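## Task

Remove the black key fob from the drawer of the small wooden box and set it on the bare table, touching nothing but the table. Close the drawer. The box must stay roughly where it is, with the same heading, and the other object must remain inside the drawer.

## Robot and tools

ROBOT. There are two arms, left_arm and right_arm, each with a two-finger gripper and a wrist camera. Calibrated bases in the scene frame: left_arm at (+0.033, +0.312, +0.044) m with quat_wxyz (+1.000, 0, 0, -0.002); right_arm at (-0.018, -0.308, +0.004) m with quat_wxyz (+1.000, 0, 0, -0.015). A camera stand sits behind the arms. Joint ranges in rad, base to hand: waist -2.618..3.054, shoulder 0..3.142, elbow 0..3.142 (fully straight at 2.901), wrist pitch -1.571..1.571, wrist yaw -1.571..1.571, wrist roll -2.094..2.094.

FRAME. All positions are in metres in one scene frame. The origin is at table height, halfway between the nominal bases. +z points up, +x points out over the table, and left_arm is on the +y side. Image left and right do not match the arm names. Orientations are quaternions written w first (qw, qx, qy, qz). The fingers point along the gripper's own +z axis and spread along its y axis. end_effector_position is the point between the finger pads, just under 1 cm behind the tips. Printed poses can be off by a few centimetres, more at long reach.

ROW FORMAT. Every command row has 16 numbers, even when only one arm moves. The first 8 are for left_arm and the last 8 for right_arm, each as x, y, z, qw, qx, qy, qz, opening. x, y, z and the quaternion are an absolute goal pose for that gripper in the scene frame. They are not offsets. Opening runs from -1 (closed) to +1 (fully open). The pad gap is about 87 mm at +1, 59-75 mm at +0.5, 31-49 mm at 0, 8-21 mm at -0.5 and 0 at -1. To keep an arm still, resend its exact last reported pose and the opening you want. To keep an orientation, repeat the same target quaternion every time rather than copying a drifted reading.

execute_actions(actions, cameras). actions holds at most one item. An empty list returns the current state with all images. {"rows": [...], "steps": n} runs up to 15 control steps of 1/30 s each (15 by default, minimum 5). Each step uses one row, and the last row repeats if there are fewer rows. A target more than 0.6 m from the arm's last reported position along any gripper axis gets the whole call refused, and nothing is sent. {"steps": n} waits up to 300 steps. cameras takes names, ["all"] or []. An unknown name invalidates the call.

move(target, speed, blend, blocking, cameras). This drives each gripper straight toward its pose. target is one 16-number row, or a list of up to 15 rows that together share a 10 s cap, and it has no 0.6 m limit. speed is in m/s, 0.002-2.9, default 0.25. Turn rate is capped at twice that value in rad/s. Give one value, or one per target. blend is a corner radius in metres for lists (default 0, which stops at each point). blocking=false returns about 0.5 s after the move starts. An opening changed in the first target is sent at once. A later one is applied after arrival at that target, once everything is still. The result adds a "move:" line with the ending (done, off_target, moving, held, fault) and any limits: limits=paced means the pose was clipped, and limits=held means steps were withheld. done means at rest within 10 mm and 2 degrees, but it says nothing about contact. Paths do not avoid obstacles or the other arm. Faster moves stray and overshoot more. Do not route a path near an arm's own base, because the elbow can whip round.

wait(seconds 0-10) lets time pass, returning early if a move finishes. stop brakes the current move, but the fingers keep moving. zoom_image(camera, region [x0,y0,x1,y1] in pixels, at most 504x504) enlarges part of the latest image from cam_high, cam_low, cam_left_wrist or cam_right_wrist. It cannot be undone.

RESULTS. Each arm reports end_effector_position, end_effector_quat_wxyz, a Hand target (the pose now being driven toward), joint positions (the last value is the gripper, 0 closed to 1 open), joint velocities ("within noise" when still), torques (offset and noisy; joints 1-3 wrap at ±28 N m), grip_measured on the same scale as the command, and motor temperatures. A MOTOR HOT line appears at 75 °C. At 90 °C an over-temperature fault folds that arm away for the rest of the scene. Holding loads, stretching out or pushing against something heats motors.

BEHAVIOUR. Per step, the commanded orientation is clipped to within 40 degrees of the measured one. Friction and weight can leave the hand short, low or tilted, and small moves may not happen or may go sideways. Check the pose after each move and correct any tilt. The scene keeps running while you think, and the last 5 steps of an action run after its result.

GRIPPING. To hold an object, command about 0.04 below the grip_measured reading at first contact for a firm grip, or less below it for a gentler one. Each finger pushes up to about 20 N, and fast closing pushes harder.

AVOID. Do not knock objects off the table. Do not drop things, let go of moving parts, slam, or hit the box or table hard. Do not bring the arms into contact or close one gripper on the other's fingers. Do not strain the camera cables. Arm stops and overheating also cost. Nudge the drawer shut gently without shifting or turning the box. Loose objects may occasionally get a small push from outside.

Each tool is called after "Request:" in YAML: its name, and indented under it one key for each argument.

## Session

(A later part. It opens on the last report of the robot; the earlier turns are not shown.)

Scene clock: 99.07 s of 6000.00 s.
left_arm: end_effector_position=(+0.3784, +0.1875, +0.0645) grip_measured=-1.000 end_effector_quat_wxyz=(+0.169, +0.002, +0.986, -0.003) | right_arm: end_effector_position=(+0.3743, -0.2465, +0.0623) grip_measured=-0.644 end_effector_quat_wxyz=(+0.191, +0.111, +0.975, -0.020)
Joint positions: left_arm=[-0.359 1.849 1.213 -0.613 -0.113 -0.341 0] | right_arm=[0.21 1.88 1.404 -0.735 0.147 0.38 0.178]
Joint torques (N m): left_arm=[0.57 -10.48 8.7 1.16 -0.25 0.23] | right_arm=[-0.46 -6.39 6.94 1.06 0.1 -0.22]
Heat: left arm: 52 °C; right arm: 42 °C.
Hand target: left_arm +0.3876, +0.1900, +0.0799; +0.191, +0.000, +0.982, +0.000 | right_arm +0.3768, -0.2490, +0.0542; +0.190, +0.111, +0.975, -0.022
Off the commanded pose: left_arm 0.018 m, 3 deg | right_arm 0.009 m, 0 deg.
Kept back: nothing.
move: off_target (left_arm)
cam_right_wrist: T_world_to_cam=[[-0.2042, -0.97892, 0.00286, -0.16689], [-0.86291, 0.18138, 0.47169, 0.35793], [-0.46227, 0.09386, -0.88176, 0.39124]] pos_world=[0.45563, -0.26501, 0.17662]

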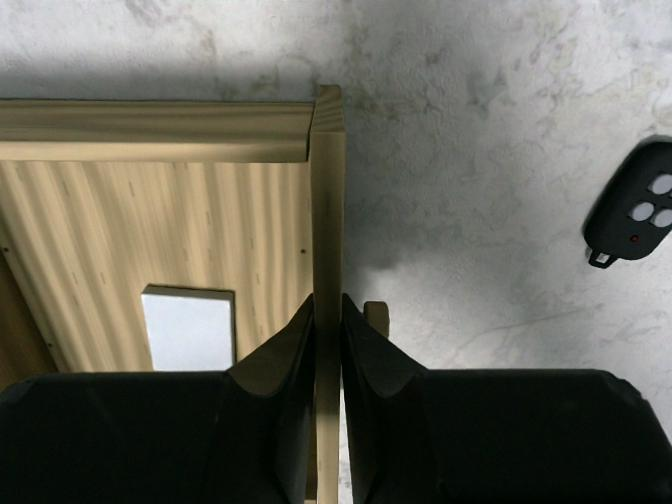

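Request:
move:
  target:
    - [0.40,0.26,0.08,0.191,0,0.982,0,-1,0.412,-0.253,0.062,0.1907,0.0513,0.9806,-0.01,-0.95]
  speed: 0.07
  cameras: ["cam_high"]

Request:
zoom_image:
  camera: "cam_high"
  region: [255, 135, 375, 255]

Scene clock: 100.87 s of 6000.00 s.
left_arm: end_effector_position=(+0.3976, +0.2612, +0.0718) grip_measured=-1.000 end_effector_quat_wxyz=(+0.176, -0.003, +0.984, +0.010) | right_arm: end_effector_position=(+0.4027, -0.2524, +0.0628) grip_measured=-0.644 end_effector_quat_wxyz=(+0.187, +0.052, +0.981, -0.015)
Joint positions: left_arm=[-0.154 1.828 1.213 -0.609 -0.075 -0.152 0] | right_arm=[0.18 1.985 1.552 -0.775 0.103 0.237 0.178]
Joint torques (N m): left_arm=[0.49 -10.61 6 1.47 0.11 0.22] | right_arm=[-0.69 -6.79 11.19 0.88 -0.03 -0.26]
Heat: left arm: 52 °C; right arm: 41 °C.
Hand target: left_arm +0.3999, +0.2600, +0.0799; +0.191, +0.000, +0.982, +0.000 | right_arm +0.4117, -0.2531, +0.0620; +0.191, +0.051, +0.980, -0.010
Off the commanded pose: left_arm 0.009 m, 2 deg | right_arm 0.009 m, 1 deg.
Kept back: nothing.
move: done

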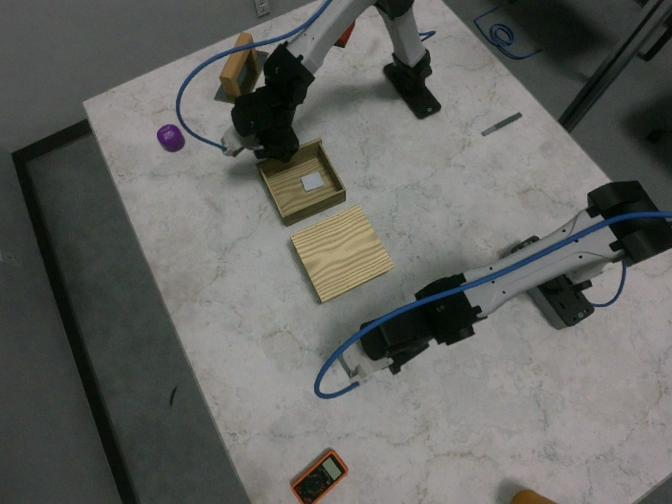

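Scaled by 4.200 from the camera's image (finer frame: 960x720).

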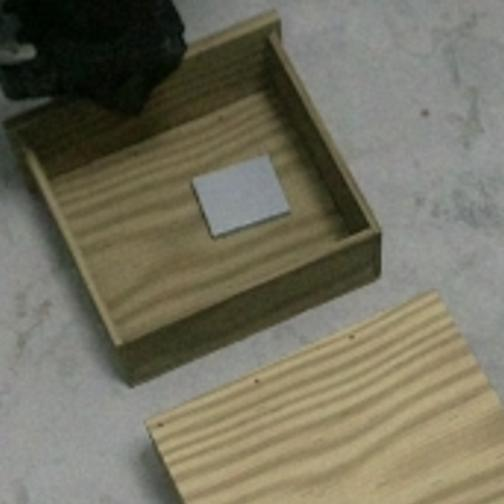

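Request:
move:
  target:
    - [0.40,0.26,0.08,0.191,0,0.982,0,-1,0.4095,-0.212,0.062,0.1908,0.0453,0.981,-0.0088,-0.95]
  speed: 0.06
  cameras: ["cam_high"]

Request:
zoom_image:
  camera: "cam_high"
  region: [255, 135, 375, 255]

Scene clock: 102.40 s of 6000.00 s.
left_arm: end_effector_position=(+0.3975, +0.2610, +0.0718) grip_measured=-1.000 end_effector_quat_wxyz=(+0.176, -0.002, +0.984, +0.009) | right_arm: end_effector_position=(+0.4034, -0.2195, +0.0631) grip_measured=-0.644 end_effector_quat_wxyz=(+0.189, +0.041, +0.981, -0.012)
Joint positions: left_arm=[-0.154 1.828 1.213 -0.609 -0.073 -0.149 0] | right_arm=[0.258 2.008 1.586 -0.787 0.122 0.29 0.178]
Joint torques (N m): left_arm=[0.49 -10.59 5.93 1.46 0.1 0.23] | right_arm=[1.37 -7.04 10.85 0.81 0.06 0.07]
Heat: left arm: 52 °C; right arm: 41 °C.
Hand target: left_arm +0.3999, +0.2600, +0.0799; +0.191, +0.000, +0.982, +0.000 | right_arm +0.4092, -0.2120, +0.0621; +0.191, +0.045, +0.980, -0.009
Off the commanded pose: left_arm 0.009 m, 2 deg | right_arm 0.010 m, 1 deg.
Kept back: nothing.
move: done

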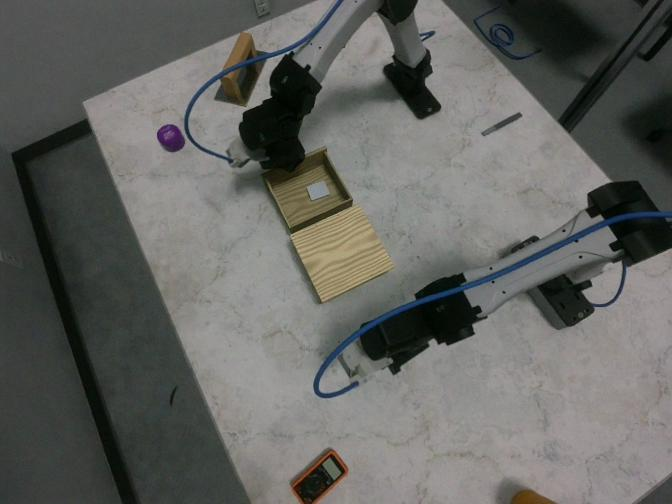

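Scaled by 4.200 from the camera's image (finer frame: 960x720).

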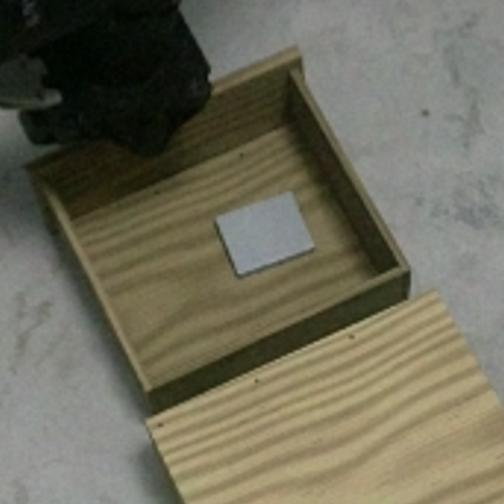

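Request:
move:
  target:
    - [0.40,0.26,0.08,0.191,0,0.982,0,-1,0.4085,-0.185,0.062,0.1908,0.0453,0.981,-0.0088,-0.95]
  speed: 0.05
  cameras: ["cam_high"]

Request:
zoom_image:
  camera: "cam_high"
  region: [255, 135, 375, 255]

Scene clock: 103.47 s of 6000.00 s.
left_arm: end_effector_position=(+0.3975, +0.2610, +0.0718) grip_measured=-1.000 end_effector_quat_wxyz=(+0.176, -0.002, +0.984, +0.009) | right_arm: end_effector_position=(+0.4028, -0.1958, +0.0631) grip_measured=-0.644 end_effector_quat_wxyz=(+0.188, +0.041, +0.981, -0.014)
Joint positions: left_arm=[-0.154 1.828 1.213 -0.609 -0.073 -0.149 0] | right_arm=[0.316 2.033 1.624 -0.809 0.147 0.344 0.178]
Joint torques (N m): left_arm=[0.47 -10.55 5.97 1.47 0.09 0.23] | right_arm=[1.81 -7.15 10.91 0.84 0.1 0.11]
Motor temperatures (°C): left_arm=[26 53 43 35 25 27 23] | right_arm=[26 41 36 32 28 29 29]
Heat: left arm: 53 °C; right arm: 41 °C.
Hand target: left_arm +0.3999, +0.2600, +0.0799; +0.191, +0.000, +0.982, +0.000 | right_arm +0.4081, -0.1852, +0.0620; +0.191, +0.045, +0.981, -0.009
Off the commanded pose: left_arm 0.009 m, 2 deg | right_arm 0.012 m, 1 deg.
Kept back: nothing.
move: off_target (right_arm)

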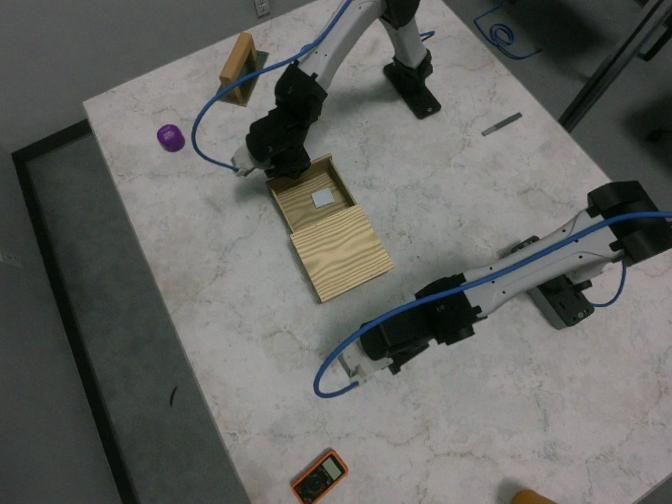

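Scaled by 4.200 from the camera's image (finer frame: 960x720).

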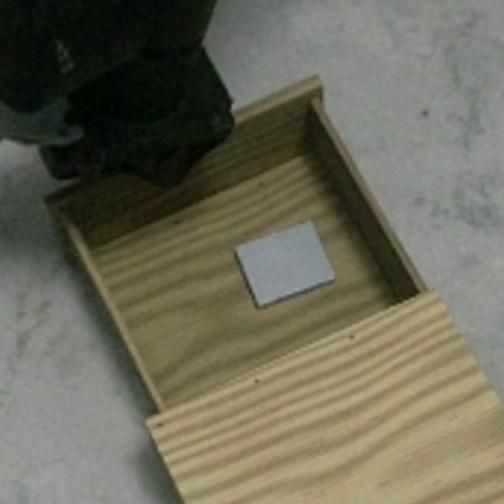

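Request:
move:
  target:
    - [0.395,0.18,0.05,0.191,0,0.982,0,-1,0.4085,-0.185,0.062,0.1908,0.0453,0.981,-0.0088,-0.95]
    - [0.395,0.128,0.045,0.19,-0.019,0.976,-0.10,-1,0.4085,-0.185,0.062,0.1908,0.0453,0.981,-0.0088,-0.95]
    - [0.395,0.118,0.045,0.19,-0.019,0.976,-0.10,-1,0.4085,-0.155,0.062,0.1908,0.0453,0.981,-0.0088,-0.95]
  speed: [0.15,0.08,0.04]
  blend: [0.01,0,0]
  cameras: ["cam_high","cam_left_wrist"]

Request:
zoom_image:
  camera: "cam_high"
  region: [255, 135, 375, 255]

Scene clock: 107.20 s of 6000.00 s.
left_arm: end_effector_position=(+0.3945, +0.1281, +0.0486) grip_measured=-1.000 end_effector_quat_wxyz=(+0.193, -0.021, +0.977, -0.093) | right_arm: end_effector_position=(+0.4031, -0.1919, +0.0676) grip_measured=-0.633 end_effector_quat_wxyz=(+0.188, +0.044, +0.980, -0.050)
Joint positions: left_arm=[-0.42 1.918 1.204 -0.425 0.002 -0.467 0] | right_arm=[0.354 2.062 1.684 -0.87 0.226 0.376 0.183]
Joint torques (N m): left_arm=[-1.51 -7.35 7.82 1.56 0.05 0] | right_arm=[4.53 -6.72 10.78 0.99 -0.49 0.48]
Heat: left arm: 52 °C; right arm: 41 °C.
Hand target: left_arm +0.3946, +0.1182, +0.0450; +0.190, -0.019, +0.977, -0.100 | right_arm +0.4063, -0.1561, +0.0631; +0.190, +0.044, +0.981, -0.009
Off the commanded pose: left_arm 0.011 m, 1 deg | right_arm 0.038 m, 5 deg.
Kept back: nothing.
move: off_target (left_arm, right_arm)
cam_left_wrist: T_world_to_cam=[[0.00646, -0.98397, 0.17819, 0.11283], [-0.89673, 0.07315, 0.43648, 0.34789], [-0.44253, -0.16261, -0.88189, 0.38288]] pos_world=[0.48067, 0.14783, 0.1657]

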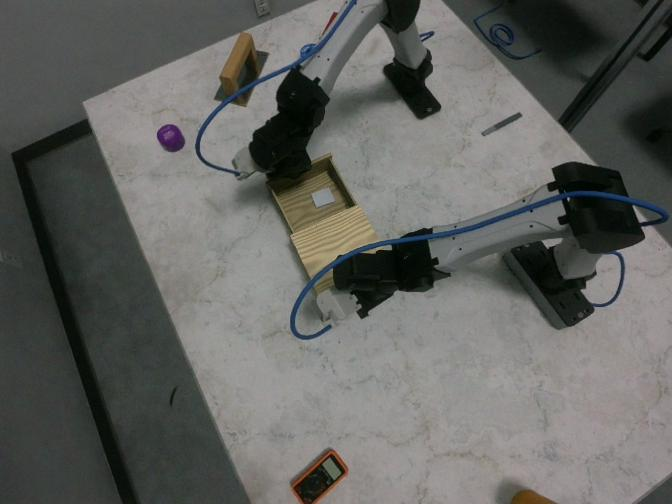

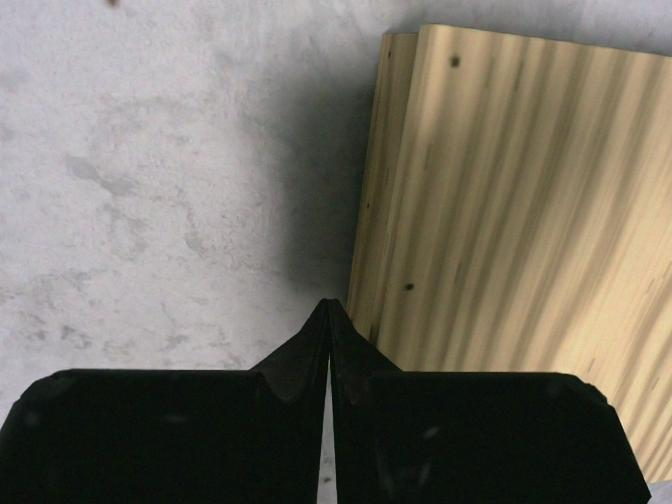

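Scaled by 4.200 from the camera's image (finer frame: 960x720).

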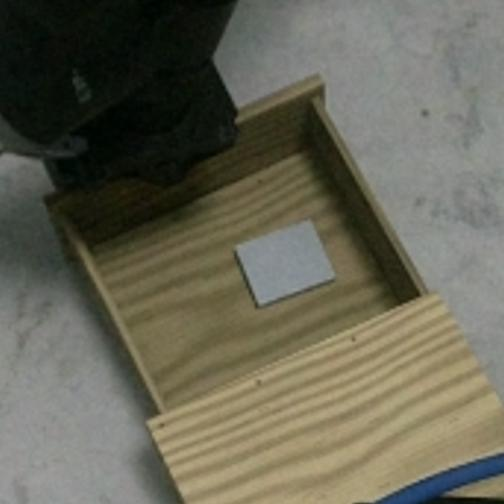

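Request:
execute_actions:
  actions: []
  cameras: ["cam_low"]

Request:
zoom_image:
  camera: "cam_low"
  region: [190, 225, 290, 305]

Scene clock: 107.60 s of 6000.00 s.
left_arm: end_effector_position=(+0.3945, +0.1281, +0.0486) grip_measured=-1.000 end_effector_quat_wxyz=(+0.193, -0.021, +0.977, -0.093) | right_arm: end_effector_position=(+0.4032, -0.1918, +0.0680) grip_measured=-0.633 end_effector_quat_wxyz=(+0.188, +0.044, +0.980, -0.051)
Joint positions: left_arm=[-0.42 1.918 1.204 -0.425 0.002 -0.467 0] | right_arm=[0.355 2.062 1.687 -0.873 0.228 0.377 0.183]
Joint velocities: within noise
Joint torques (N m): left_arm=[-1.59 -7.28 7.83 1.57 0.06 -0.01] | right_arm=[4.53 -6.79 10.62 1.01 -0.47 0.48]
Motor temperatures (°C): left_arm=[26 52 44 35 25 27 23] | right_arm=[26 41 36 32 28 29 29]
Heat: left arm: 52 °C; right arm: 41 °C.
Hand target: left_arm +0.3947, +0.1182, +0.0451; +0.190, -0.019, +0.977, -0.100 | right_arm +0.4063, -0.1561, +0.0631; +0.190, +0.044, +0.981, -0.009
Off the commanded pose: left_arm 0.011 m, 1 deg | right_arm 0.038 m, 5 deg.
Steps of this call (1-12: nothing new was sent). Readings (end_effector_position of left_arm | right_arm):
1: (+0.3945, +0.1281, +0.0486) | (+0.4032, -0.1920, +0.0678)
2: (+0.3945, +0.1281, +0.0486) | (+0.4032, -0.1919, +0.0678)
4: (+0.3945, +0.1281, +0.0486) | (+0.4032, -0.1919, +0.0678)
8: (+0.3945, +0.1281, +0.0486) | (+0.4031, -0.1918, +0.0679)
12: the state above
Images, in order (width x height): cam_low 672x504.

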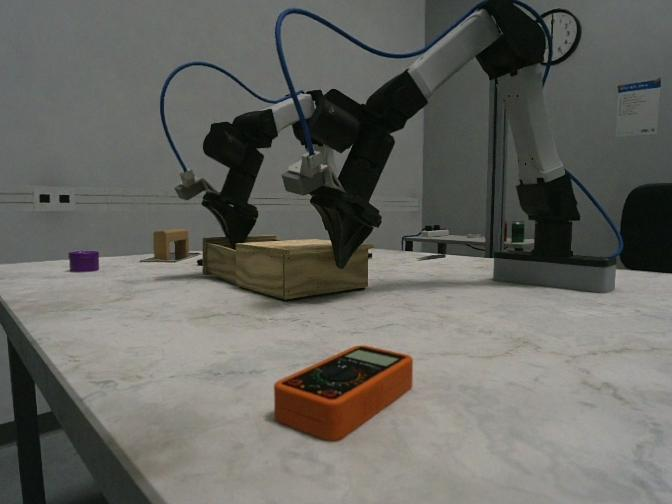

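Scaled by 5.040 from the camera's image (finer frame: 960x720).

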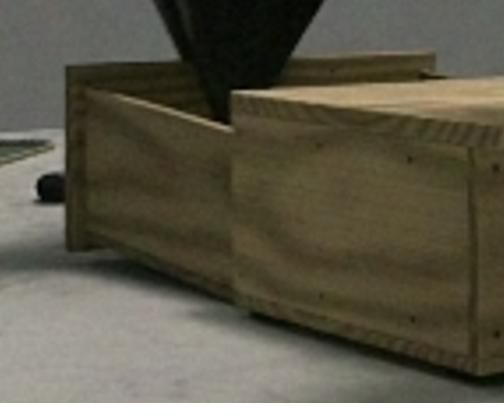

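Request:
move:
  target:
    - [0.395,0.14,0.045,0.19,-0.019,0.976,-0.10,-1,0.4065,-0.195,0.066,0.1908,0.0453,0.981,-0.0088,-0.95]
    - [0.395,0.15,0.045,0.19,-0.019,0.976,-0.10,-1,0.4035,-0.1965,0.067,0.1908,0.0453,0.981,-0.0088,-0.25]
    - [0.395,0.15,0.045,0.19,-0.019,0.976,-0.10,-1,0.4035,-0.1985,0.13,0.1908,0.0453,0.981,-0.0088,-0.25]
  speed: [0.1,0.05,0.1]
  cameras: ["cam_high","cam_right_wrist"]

Scene clock: 111.60 s of 6000.00 s.
left_arm: end_effector_position=(+0.3939, +0.1510, +0.0398) grip_measured=-1.000 end_effector_quat_wxyz=(+0.182, -0.023, +0.979, -0.091) | right_arm: end_effector_position=(+0.3966, -0.1973, +0.1038) grip_measured=-0.250 end_effector_quat_wxyz=(+0.161, +0.043, +0.986, -0.019)
Joint positions: left_arm=[-0.361 1.918 1.171 -0.415 0.029 -0.417 0] | right_arm=[0.313 2.05 1.82 -1.045 0.139 0.351 0.375]
Joint torques (N m): left_arm=[0.43 -10.36 5.64 1.58 0.12 0.24] | right_arm=[-0.59 -12.3 11.15 0.6 0.08 -0.22]
Heat: left arm: 52 °C; right arm: 41 °C.
Hand target: left_arm +0.3950, +0.1500, +0.0450; +0.190, -0.019, +0.976, -0.100 | right_arm +0.4028, -0.1986, +0.1297; +0.191, +0.045, +0.981, -0.009
Off the commanded pose: left_arm 0.005 m, 1 deg | right_arm 0.027 m, 4 deg.
Kept back: nothing.
move: off_target (right_arm)
cam_right_wrist: T_world_to_cam=[[-0.07187, -0.99698, 0.0293, -0.17301], [-0.84724, 0.07652, 0.52567, 0.31628], [-0.52633, 0.01295, -0.85018, 0.43977]] pos_world=[0.487, -0.20238, 0.2127]

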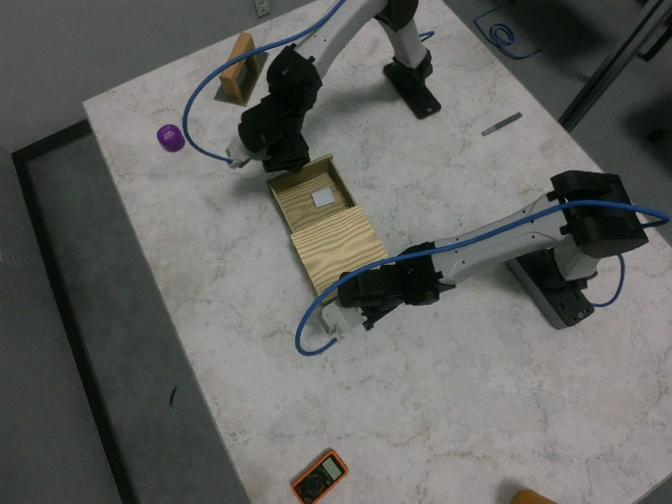

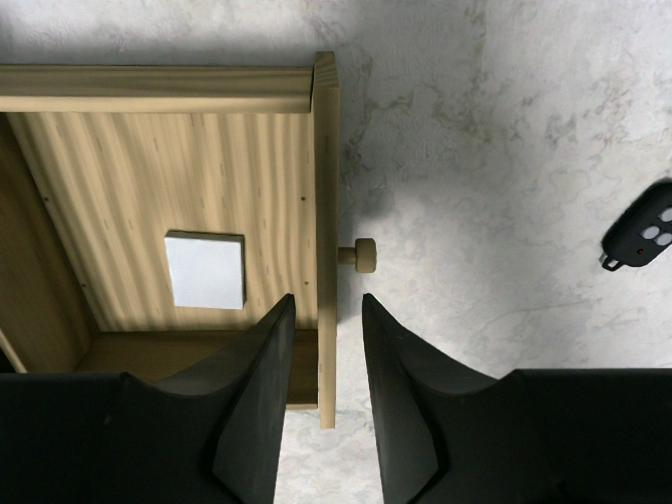

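Request:
move:
  target:
    - [0.395,0.15,0.045,0.19,-0.019,0.976,-0.10,-1,0.413,-0.1985,0.11,0.1908,0.0453,0.981,-0.0088,-0.25]
    - [0.395,0.15,0.045,0.19,-0.019,0.976,-0.10,-1,0.414,-0.1985,0.038,0.1908,0.0453,0.981,-0.0088,-0.25]
    - [0.395,0.15,0.045,0.19,-0.019,0.976,-0.10,-1,0.414,-0.1985,0.038,0.1908,0.0453,0.981,-0.0088,-1]
  speed: 0.1
  cameras: ["cam_right_wrist"]

Scene clock: 114.57 s of 6000.00 s.
left_arm: end_effector_position=(+0.3939, +0.1510, +0.0398) grip_measured=-1.000 end_effector_quat_wxyz=(+0.182, -0.023, +0.979, -0.091) | right_arm: end_effector_position=(+0.4114, -0.1966, +0.0477) grip_measured=-0.644 end_effector_quat_wxyz=(+0.194, +0.044, +0.980, -0.010)
Joint positions: left_arm=[-0.361 1.918 1.171 -0.415 0.029 -0.417 0] | right_arm=[0.307 2.063 1.604 -0.745 0.139 0.341 0.178]
Joint torques (N m): left_arm=[0.43 -10.41 5.67 1.58 0.12 0.26] | right_arm=[-0.57 -7.79 7.1 1.06 -0.01 -0.2]
Heat: left arm: 52 °C; right arm: 41 °C.
Hand target: left_arm +0.3950, +0.1500, +0.0450; +0.190, -0.019, +0.976, -0.100 | right_arm +0.4137, -0.1985, +0.0382; +0.191, +0.045, +0.981, -0.009
Off the commanded pose: left_arm 0.005 m, 1 deg | right_arm 0.010 m, 0 deg.
Kept back: nothing.
move: done
cam_right_wrist: T_world_to_cam=[[-0.07112, -0.99743, 0.00844, -0.16894], [-0.88073, 0.06676, 0.46889, 0.37271], [-0.46825, 0.02592, -0.88322, 0.38002]] pos_world=[0.49419, -0.20324, 0.16231]

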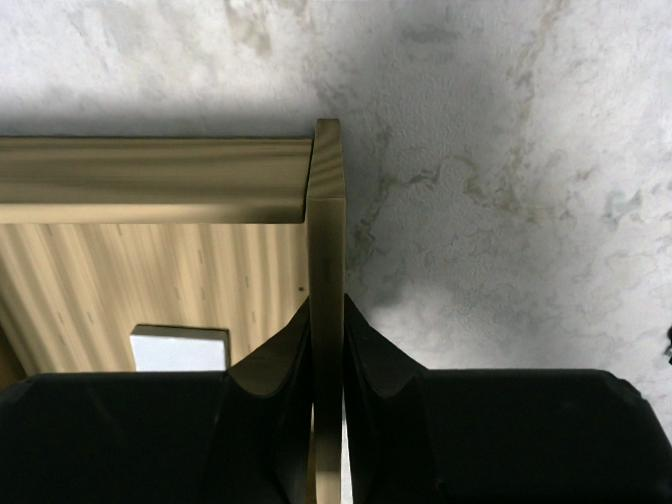

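Request:
move:
  target:
    - [0.395,0.15,0.045,0.19,-0.019,0.976,-0.10,-1,0.414,-0.222,0.045,0.1908,0.0453,0.981,-0.0088,-1]
    - [0.395,0.15,0.045,0.19,-0.019,0.976,-0.10,-1,0.414,-0.222,0.076,0.1908,0.0491,0.981,0.0108,-1]
  speed: 0.06
  cameras: ["cam_high","cam_low"]

Request:
zoom_image:
  camera: "cam_low"
  region: [180, 225, 280, 305]

Request:
zoom_image:
  camera: "cam_high"
  region: [255, 135, 375, 255]

Scene clock: 116.63 s of 6000.00 s.
left_arm: end_effector_position=(+0.3939, +0.1510, +0.0398) grip_measured=-1.000 end_effector_quat_wxyz=(+0.182, -0.023, +0.979, -0.091) | right_arm: end_effector_position=(+0.4053, -0.2228, +0.0485) grip_measured=-0.644 end_effector_quat_wxyz=(+0.164, +0.048, +0.985, -0.002)
Joint positions: left_arm=[-0.361 1.918 1.171 -0.415 0.029 -0.417 0] | right_arm=[0.235 2.063 1.617 -0.806 0.085 0.289 0.178]
Joint torques (N m): left_arm=[0.43 -10.39 5.64 1.57 0.13 0.26] | right_arm=[-0.68 -12.52 11.33 0.61 -0.11 -0.23]
Heat: left arm: 52 °C; right arm: 41 °C.
Hand target: left_arm +0.3950, +0.1500, +0.0450; +0.190, -0.019, +0.976, -0.100 | right_arm +0.4133, -0.2221, +0.0756; +0.191, +0.049, +0.980, +0.011
Off the commanded pose: left_arm 0.005 m, 1 deg | right_arm 0.029 m, 3 deg.
Kept back: nothing.
move: off_target (right_arm)

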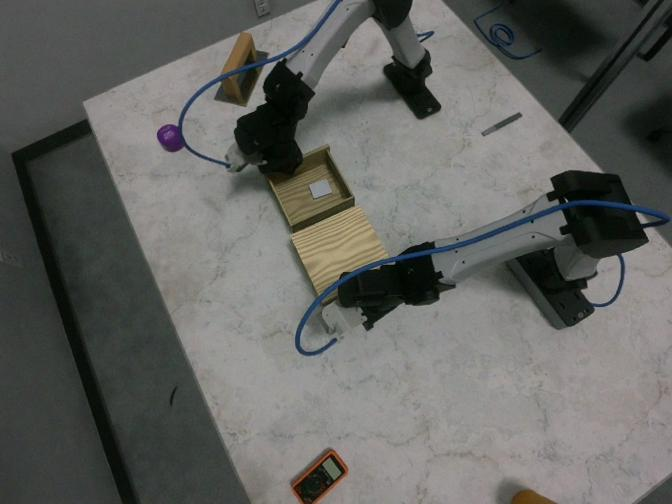

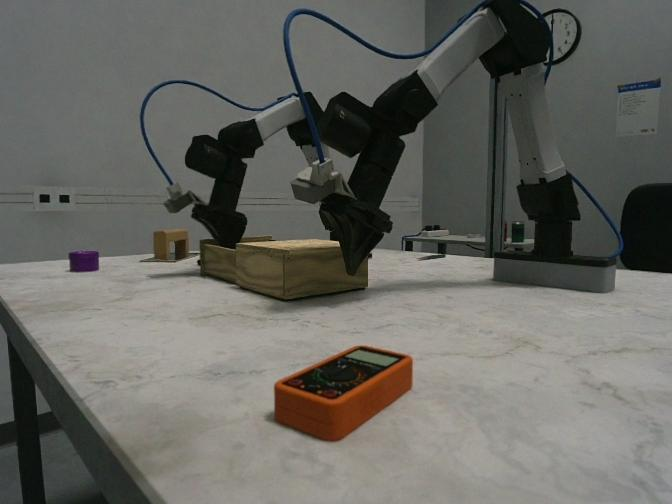

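Scaled by 5.040 from the camera's image (finer frame: 960x720).

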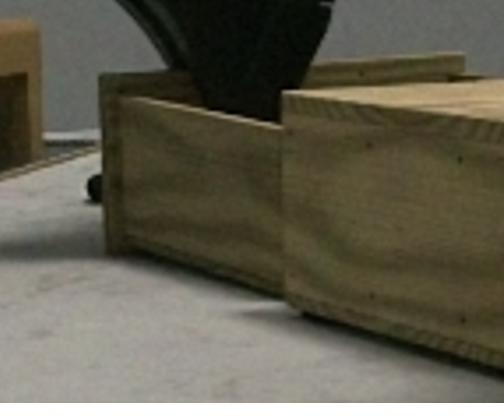

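Scaled by 4.200 from the camera's image (finer frame: 960x720).

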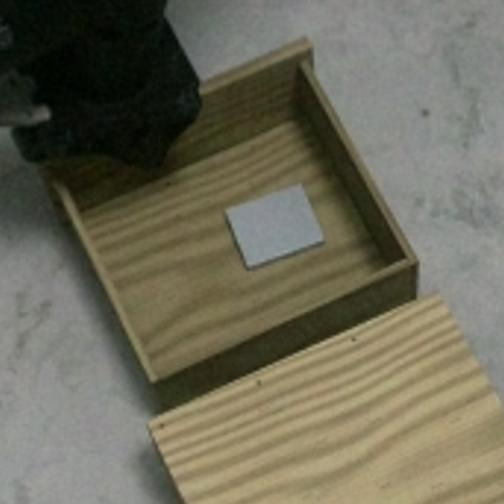

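Request:
move:
  target:
    - [0.395,0.15,0.045,0.19,-0.019,0.976,-0.10,-1,0.416,-0.2225,0.090,0.205,0.0491,0.977,0.0108,-1]
  speed: 0.04
  cameras: ["cam_high","cam_low"]

Request:
zoom_image:
  camera: "cam_low"
  region: [180, 225, 280, 305]

Request:
zoom_image:
  camera: "cam_high"
  region: [255, 135, 375, 255]

Scene clock: 117.70 s of 6000.00 s.
left_arm: end_effector_position=(+0.3939, +0.1510, +0.0398) grip_measured=-1.000 end_effector_quat_wxyz=(+0.182, -0.023, +0.979, -0.091) | right_arm: end_effector_position=(+0.4006, -0.2240, +0.0515) grip_measured=-0.644 end_effector_quat_wxyz=(+0.158, +0.048, +0.986, -0.004)
Joint positions: left_arm=[-0.361 1.918 1.171 -0.415 0.029 -0.417 0] | right_arm=[0.234 2.054 1.618 -0.829 0.085 0.288 0.178]
Joint torques (N m): left_arm=[0.42 -10.39 5.68 1.58 0.12 0.25] | right_arm=[-0.42 -14.19 11.93 0.7 0 -0.2]
Heat: left arm: 52 °C; right arm: 41 °C.
Hand target: left_arm +0.3950, +0.1500, +0.0450; +0.190, -0.019, +0.976, -0.100 | right_arm +0.4144, -0.2229, +0.0896; +0.205, +0.049, +0.977, +0.010
Off the commanded pose: left_arm 0.005 m, 1 deg | right_arm 0.041 m, 6 deg.
Kept back: nothing.
move: off_target (right_arm)

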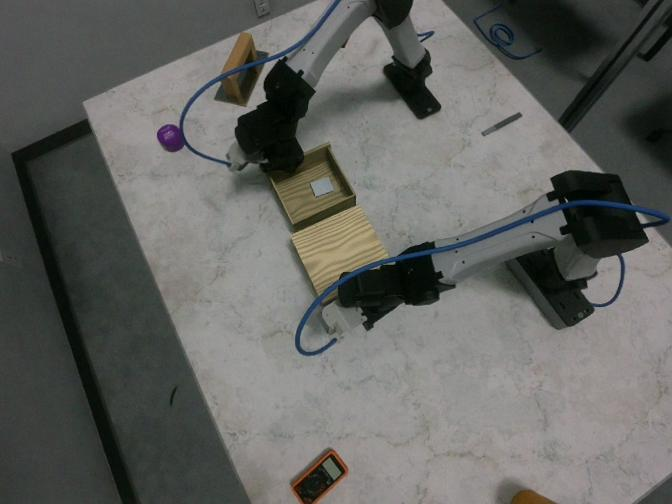

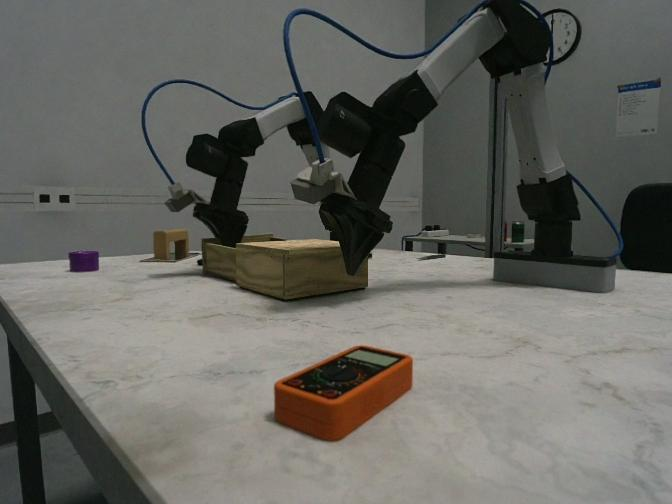

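Scaled by 5.040 from the camera's image (finer frame: 960x720).

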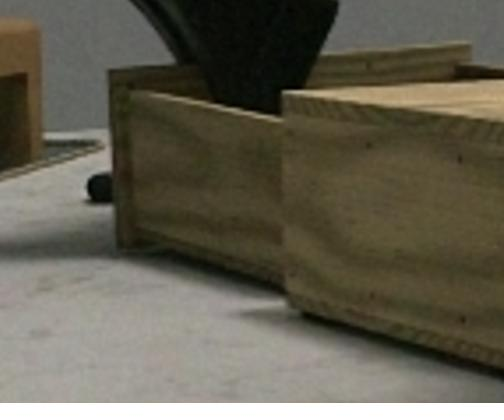

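Scaled by 4.200 from the camera's image (finer frame: 960x720).

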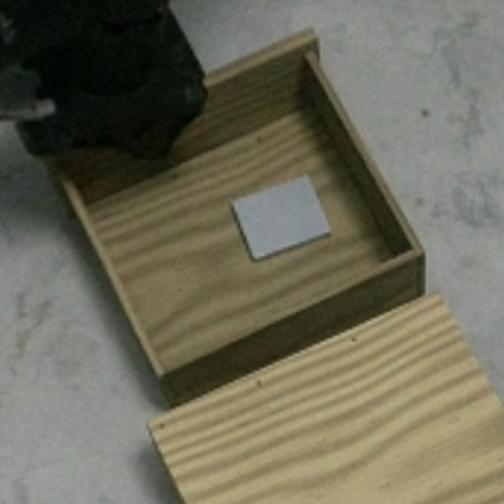

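Request:
move:
  target:
    - [0.395,0.15,0.045,0.19,-0.019,0.976,-0.10,-1,0.428,-0.2225,0.101,0.215,0.0491,0.975,0.0108,-1]
  speed: 0.04
  cameras: ["cam_high","cam_low"]

Request:
zoom_image:
  camera: "cam_low"
  region: [180, 225, 280, 305]

Request:
zoom_image:
  camera: "cam_high"
  region: [255, 135, 375, 255]

Scene clock: 118.80 s of 6000.00 s.
left_arm: end_effector_position=(+0.3939, +0.1510, +0.0398) grip_measured=-1.000 end_effector_quat_wxyz=(+0.182, -0.023, +0.979, -0.091) | right_arm: end_effector_position=(+0.4154, -0.2211, +0.0735) grip_measured=-0.644 end_effector_quat_wxyz=(+0.181, +0.046, +0.982, +0.002)
Joint positions: left_arm=[-0.361 1.918 1.171 -0.415 0.029 -0.417 0] | right_arm=[0.234 2.054 1.698 -0.86 0.085 0.283 0.178]
Joint torques (N m): left_arm=[0.4 -10.35 5.61 1.57 0.13 0.27] | right_arm=[-0.87 -12.05 12.16 0.83 0.04 -0.23]
Heat: left arm: 52 °C; right arm: 42 °C.
Hand target: left_arm +0.3950, +0.1500, +0.0450; +0.190, -0.019, +0.976, -0.100 | right_arm +0.4271, -0.2228, +0.1010; +0.215, +0.049, +0.975, +0.011
Off the commanded pose: left_arm 0.005 m, 1 deg | right_arm 0.030 m, 4 deg.
Kept back: nothing.
move: off_target (right_arm)

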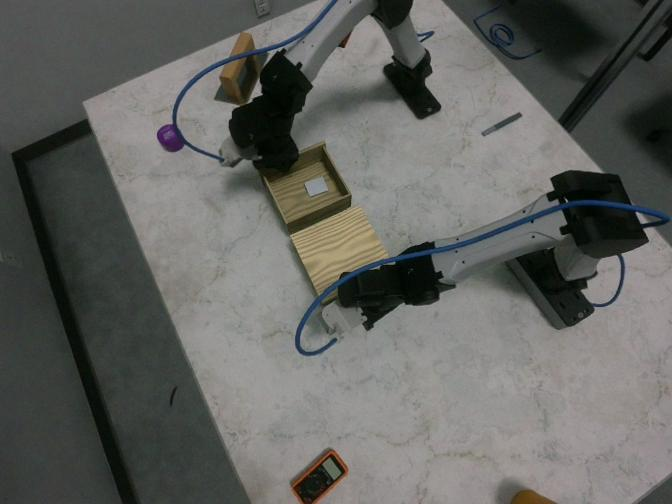

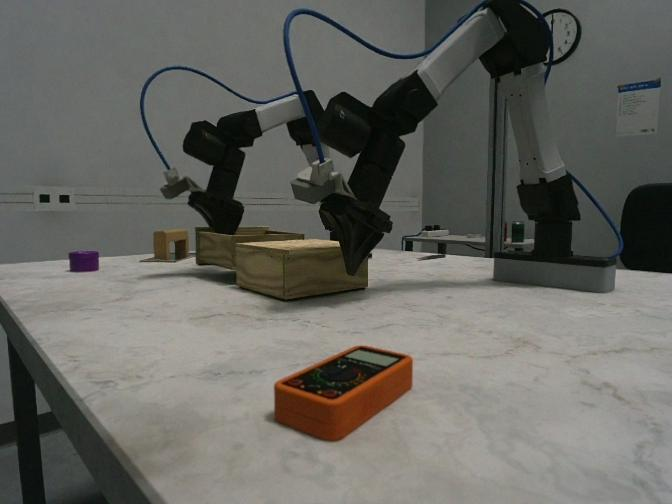

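Scaled by 5.040 from the camera's image (finer frame: 960x720).

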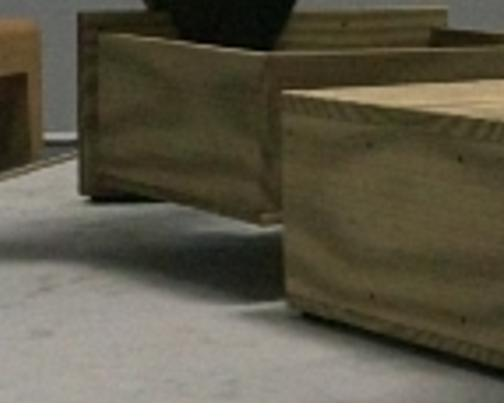

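Scaled by 4.200 from the camera's image (finer frame: 960x720).

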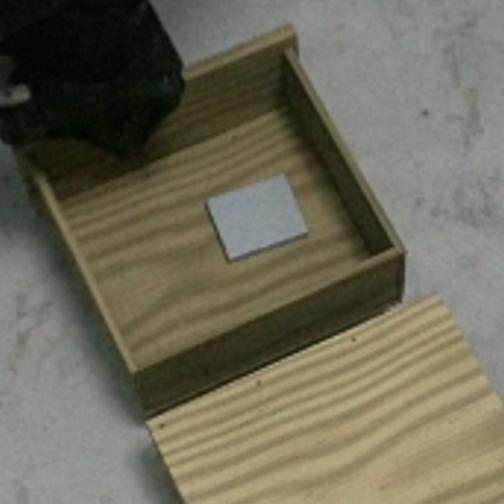

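Request:
move:
  target:
    - [0.395,0.15,0.045,0.19,-0.019,0.976,-0.10,-1,0.413,-0.2225,0.048,0.1908,0.0491,0.981,0.0,-1]
  speed: 0.04
  cameras: ["cam_high","cam_low"]

Request:
zoom_image:
  camera: "cam_low"
  region: [180, 225, 280, 305]

Request:
zoom_image:
  camera: "cam_high"
  region: [255, 135, 375, 255]

Scene clock: 120.63 s of 6000.00 s.
left_arm: end_effector_position=(+0.3939, +0.1510, +0.0398) grip_measured=-1.000 end_effector_quat_wxyz=(+0.182, -0.023, +0.979, -0.091) | right_arm: end_effector_position=(+0.4064, -0.2243, +0.0468) grip_measured=-0.644 end_effector_quat_wxyz=(+0.172, +0.046, +0.984, -0.004)
Joint positions: left_arm=[-0.361 1.918 1.171 -0.415 0.029 -0.417 0] | right_arm=[0.234 2.054 1.594 -0.777 0.093 0.282 0.178]
Joint torques (N m): left_arm=[0.38 -10.36 5.64 1.58 0.13 0.25] | right_arm=[0.29 -10 6.11 1.23 0.07 -0.11]
Heat: left arm: 52 °C; right arm: 42 °C.
Hand target: left_arm +0.3950, +0.1500, +0.0450; +0.190, -0.019, +0.976, -0.100 | right_arm +0.4130, -0.2225, +0.0483; +0.190, +0.049, +0.980, +0.000
Off the commanded pose: left_arm 0.005 m, 1 deg | right_arm 0.007 m, 2 deg.
Kept back: nothing.
move: done

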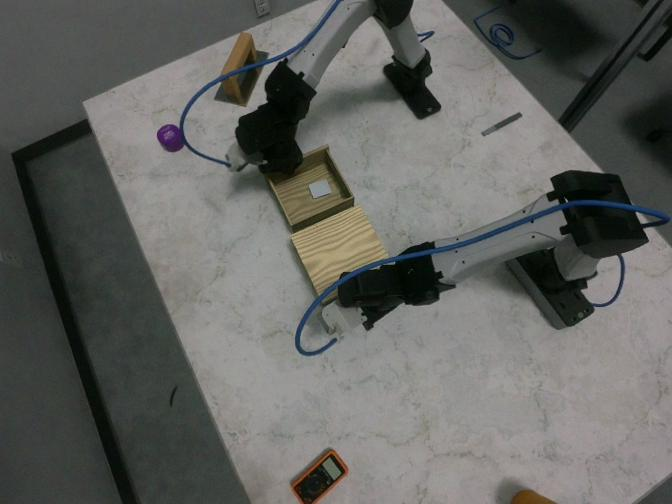

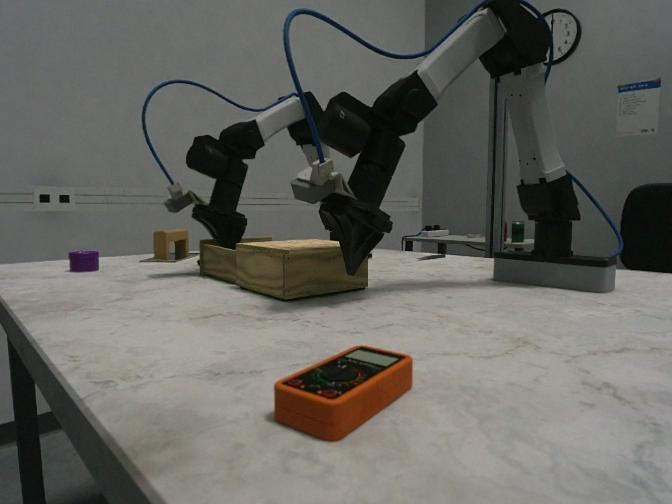

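Scaled by 5.040 from the camera's image (finer frame: 960x720).

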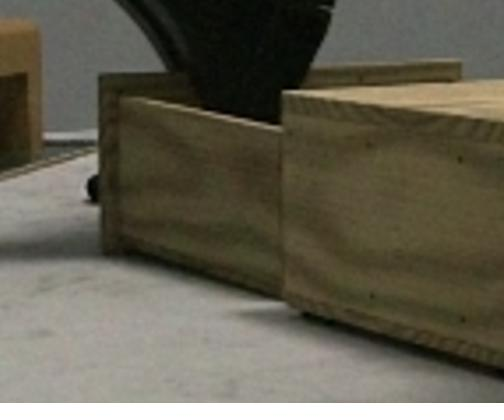

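Scaled by 4.200 from the camera's image (finer frame: 960x720).

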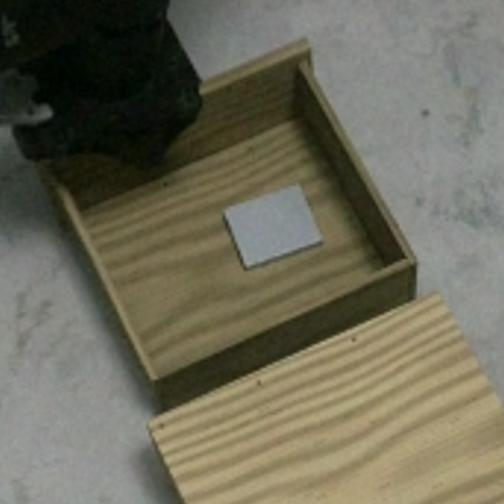

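Request:
move:
  target:
    - [0.395,0.15,0.045,0.19,-0.019,0.976,-0.10,-1,0.428,-0.2225,0.103,0.215,0.0491,0.975,0.0108,-1]
    - [0.395,0.15,0.045,0.19,-0.019,0.976,-0.10,-1,0.420,-0.2225,0.065,0.20,0.0491,0.979,0.0108,-1]
  speed: 0.04
  cameras: ["cam_high","cam_low"]

Request:
zoom_image:
  camera: "cam_low"
  region: [180, 225, 280, 305]

Request:
zoom_image:
  camera: "cam_high"
  region: [255, 135, 375, 255]

Scene clock: 124.07 s of 6000.00 s.
left_arm: end_effector_position=(+0.3939, +0.1510, +0.0398) grip_measured=-1.000 end_effector_quat_wxyz=(+0.182, -0.023, +0.979, -0.091) | right_arm: end_effector_position=(+0.4116, -0.2233, +0.0566) grip_measured=-0.644 end_effector_quat_wxyz=(+0.179, +0.046, +0.983, -0.003)
Joint positions: left_arm=[-0.361 1.918 1.171 -0.415 0.029 -0.417 0] | right_arm=[0.234 2.054 1.631 -0.801 0.093 0.282 0.178]
Joint torques (N m): left_arm=[0.43 -10.35 5.56 1.57 0.13 0.25] | right_arm=[-0.8 -10.73 7.32 1.08 -0.1 -0.16]
Heat: left arm: 52 °C; right arm: 43 °C.
Hand target: left_arm +0.3950, +0.1500, +0.0450; +0.190, -0.019, +0.976, -0.100 | right_arm +0.4199, -0.2226, +0.0654; +0.200, +0.049, +0.979, +0.011
Off the commanded pose: left_arm 0.005 m, 1 deg | right_arm 0.012 m, 3 deg.
Kept back: nothing.
move: off_target (right_arm)

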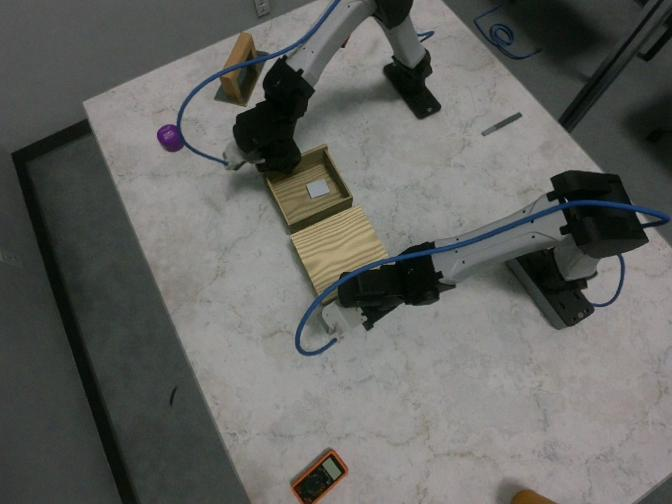

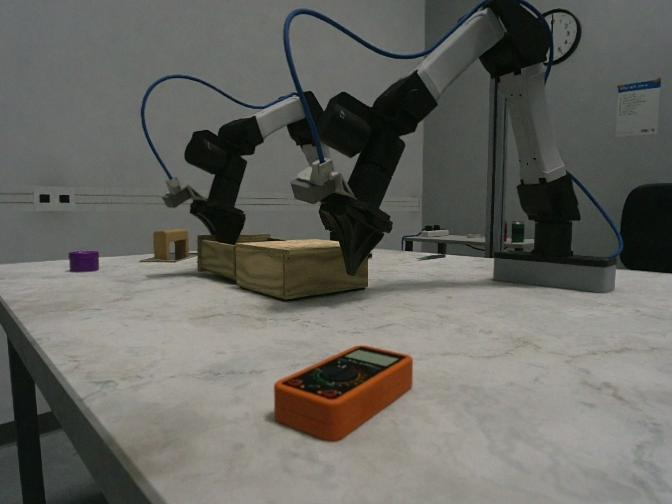

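Scaled by 5.040 from the camera's image (finer frame: 960x720).

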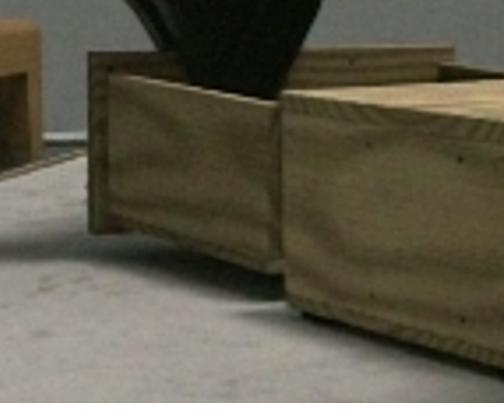

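Scaled by 4.200 from the camera's image (finer frame: 960x720).

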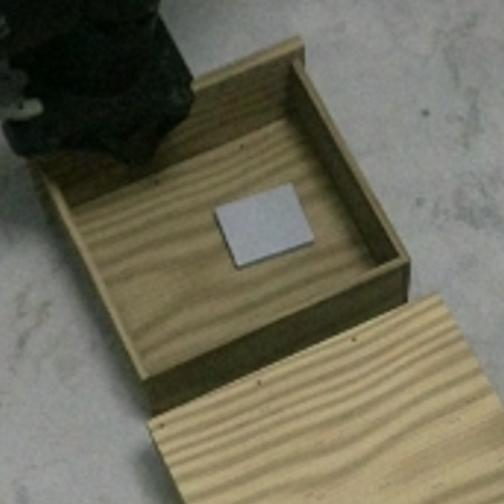

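Request:
move:
  target:
    - [0.395,0.15,0.045,0.19,-0.019,0.976,-0.10,-1,0.4215,-0.2225,0.0612,0.20,0.0491,0.979,0.0108,-1]
    - [0.395,0.15,0.045,0.19,-0.019,0.976,-0.10,-1,0.4215,-0.187,0.0612,0.20,0.0491,0.979,0.0108,-1]
  speed: 0.04
  blend: [0.003,0]
  cameras: ["cam_high","cam_low"]

Request:
zoom_image:
  camera: "cam_low"
  region: [180, 225, 280, 305]

Request:
zoom_image:
  camera: "cam_high"
  region: [255, 135, 375, 255]

Scene clock: 125.93 s of 6000.00 s.
left_arm: end_effector_position=(+0.3939, +0.1510, +0.0398) grip_measured=-1.000 end_effector_quat_wxyz=(+0.182, -0.023, +0.979, -0.091) | right_arm: end_effector_position=(+0.4082, -0.1955, +0.0534) grip_measured=-0.644 end_effector_quat_wxyz=(+0.182, +0.045, +0.982, +0.002)
Joint positions: left_arm=[-0.361 1.918 1.171 -0.415 0.029 -0.417 0] | right_arm=[0.298 2.062 1.63 -0.788 0.107 0.34 0.178]
Joint torques (N m): left_arm=[0.46 -10.35 5.65 1.58 0.13 0.25] | right_arm=[0.99 -8.34 12.25 0.91 0.06 0.03]
Heat: left arm: 52 °C; right arm: 43 °C.
Hand target: left_arm +0.3950, +0.1500, +0.0450; +0.190, -0.019, +0.976, -0.100 | right_arm +0.4210, -0.1871, +0.0616; +0.200, +0.049, +0.978, +0.011
Off the commanded pose: left_arm 0.005 m, 1 deg | right_arm 0.018 m, 2 deg.
Kept back: nothing.
move: off_target (right_arm); blend cut to 0.0022 m at target 1

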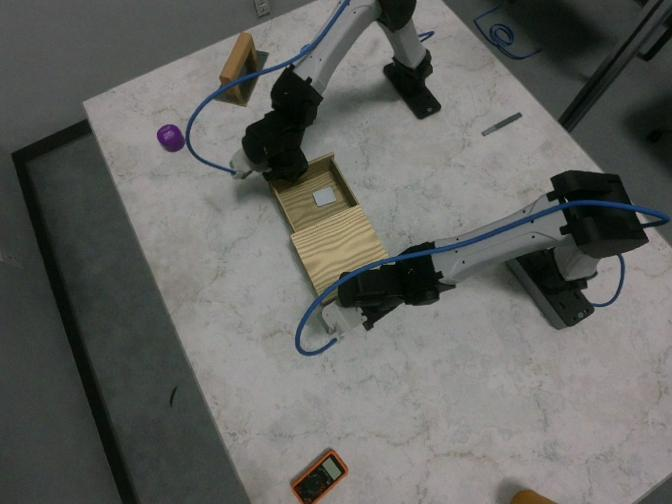

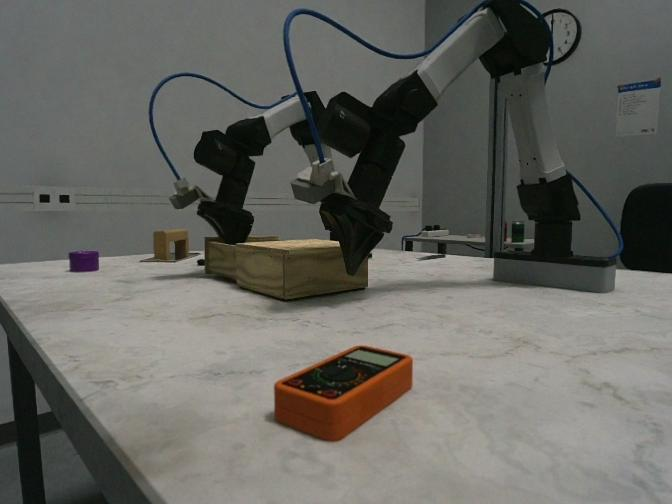

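Scaled by 5.040 from the camera's image (finer frame: 960x720).

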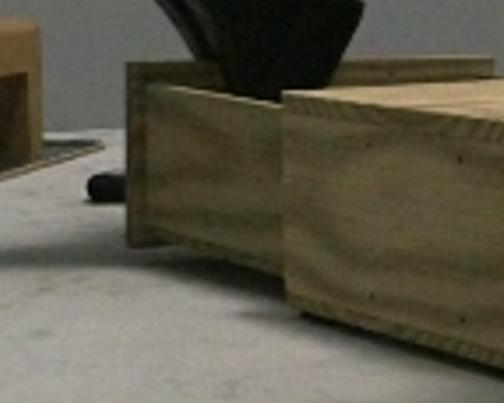

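Scaled by 4.200 from the camera's image (finer frame: 960x720).

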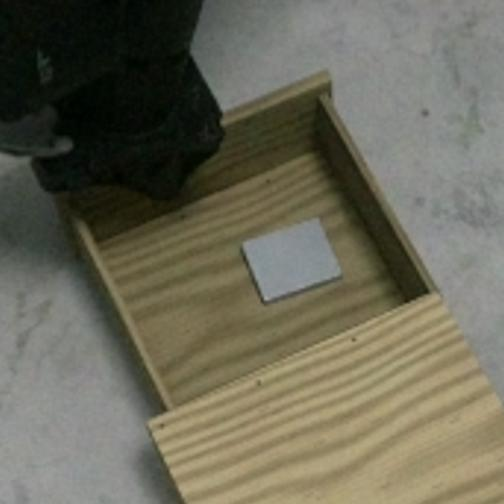

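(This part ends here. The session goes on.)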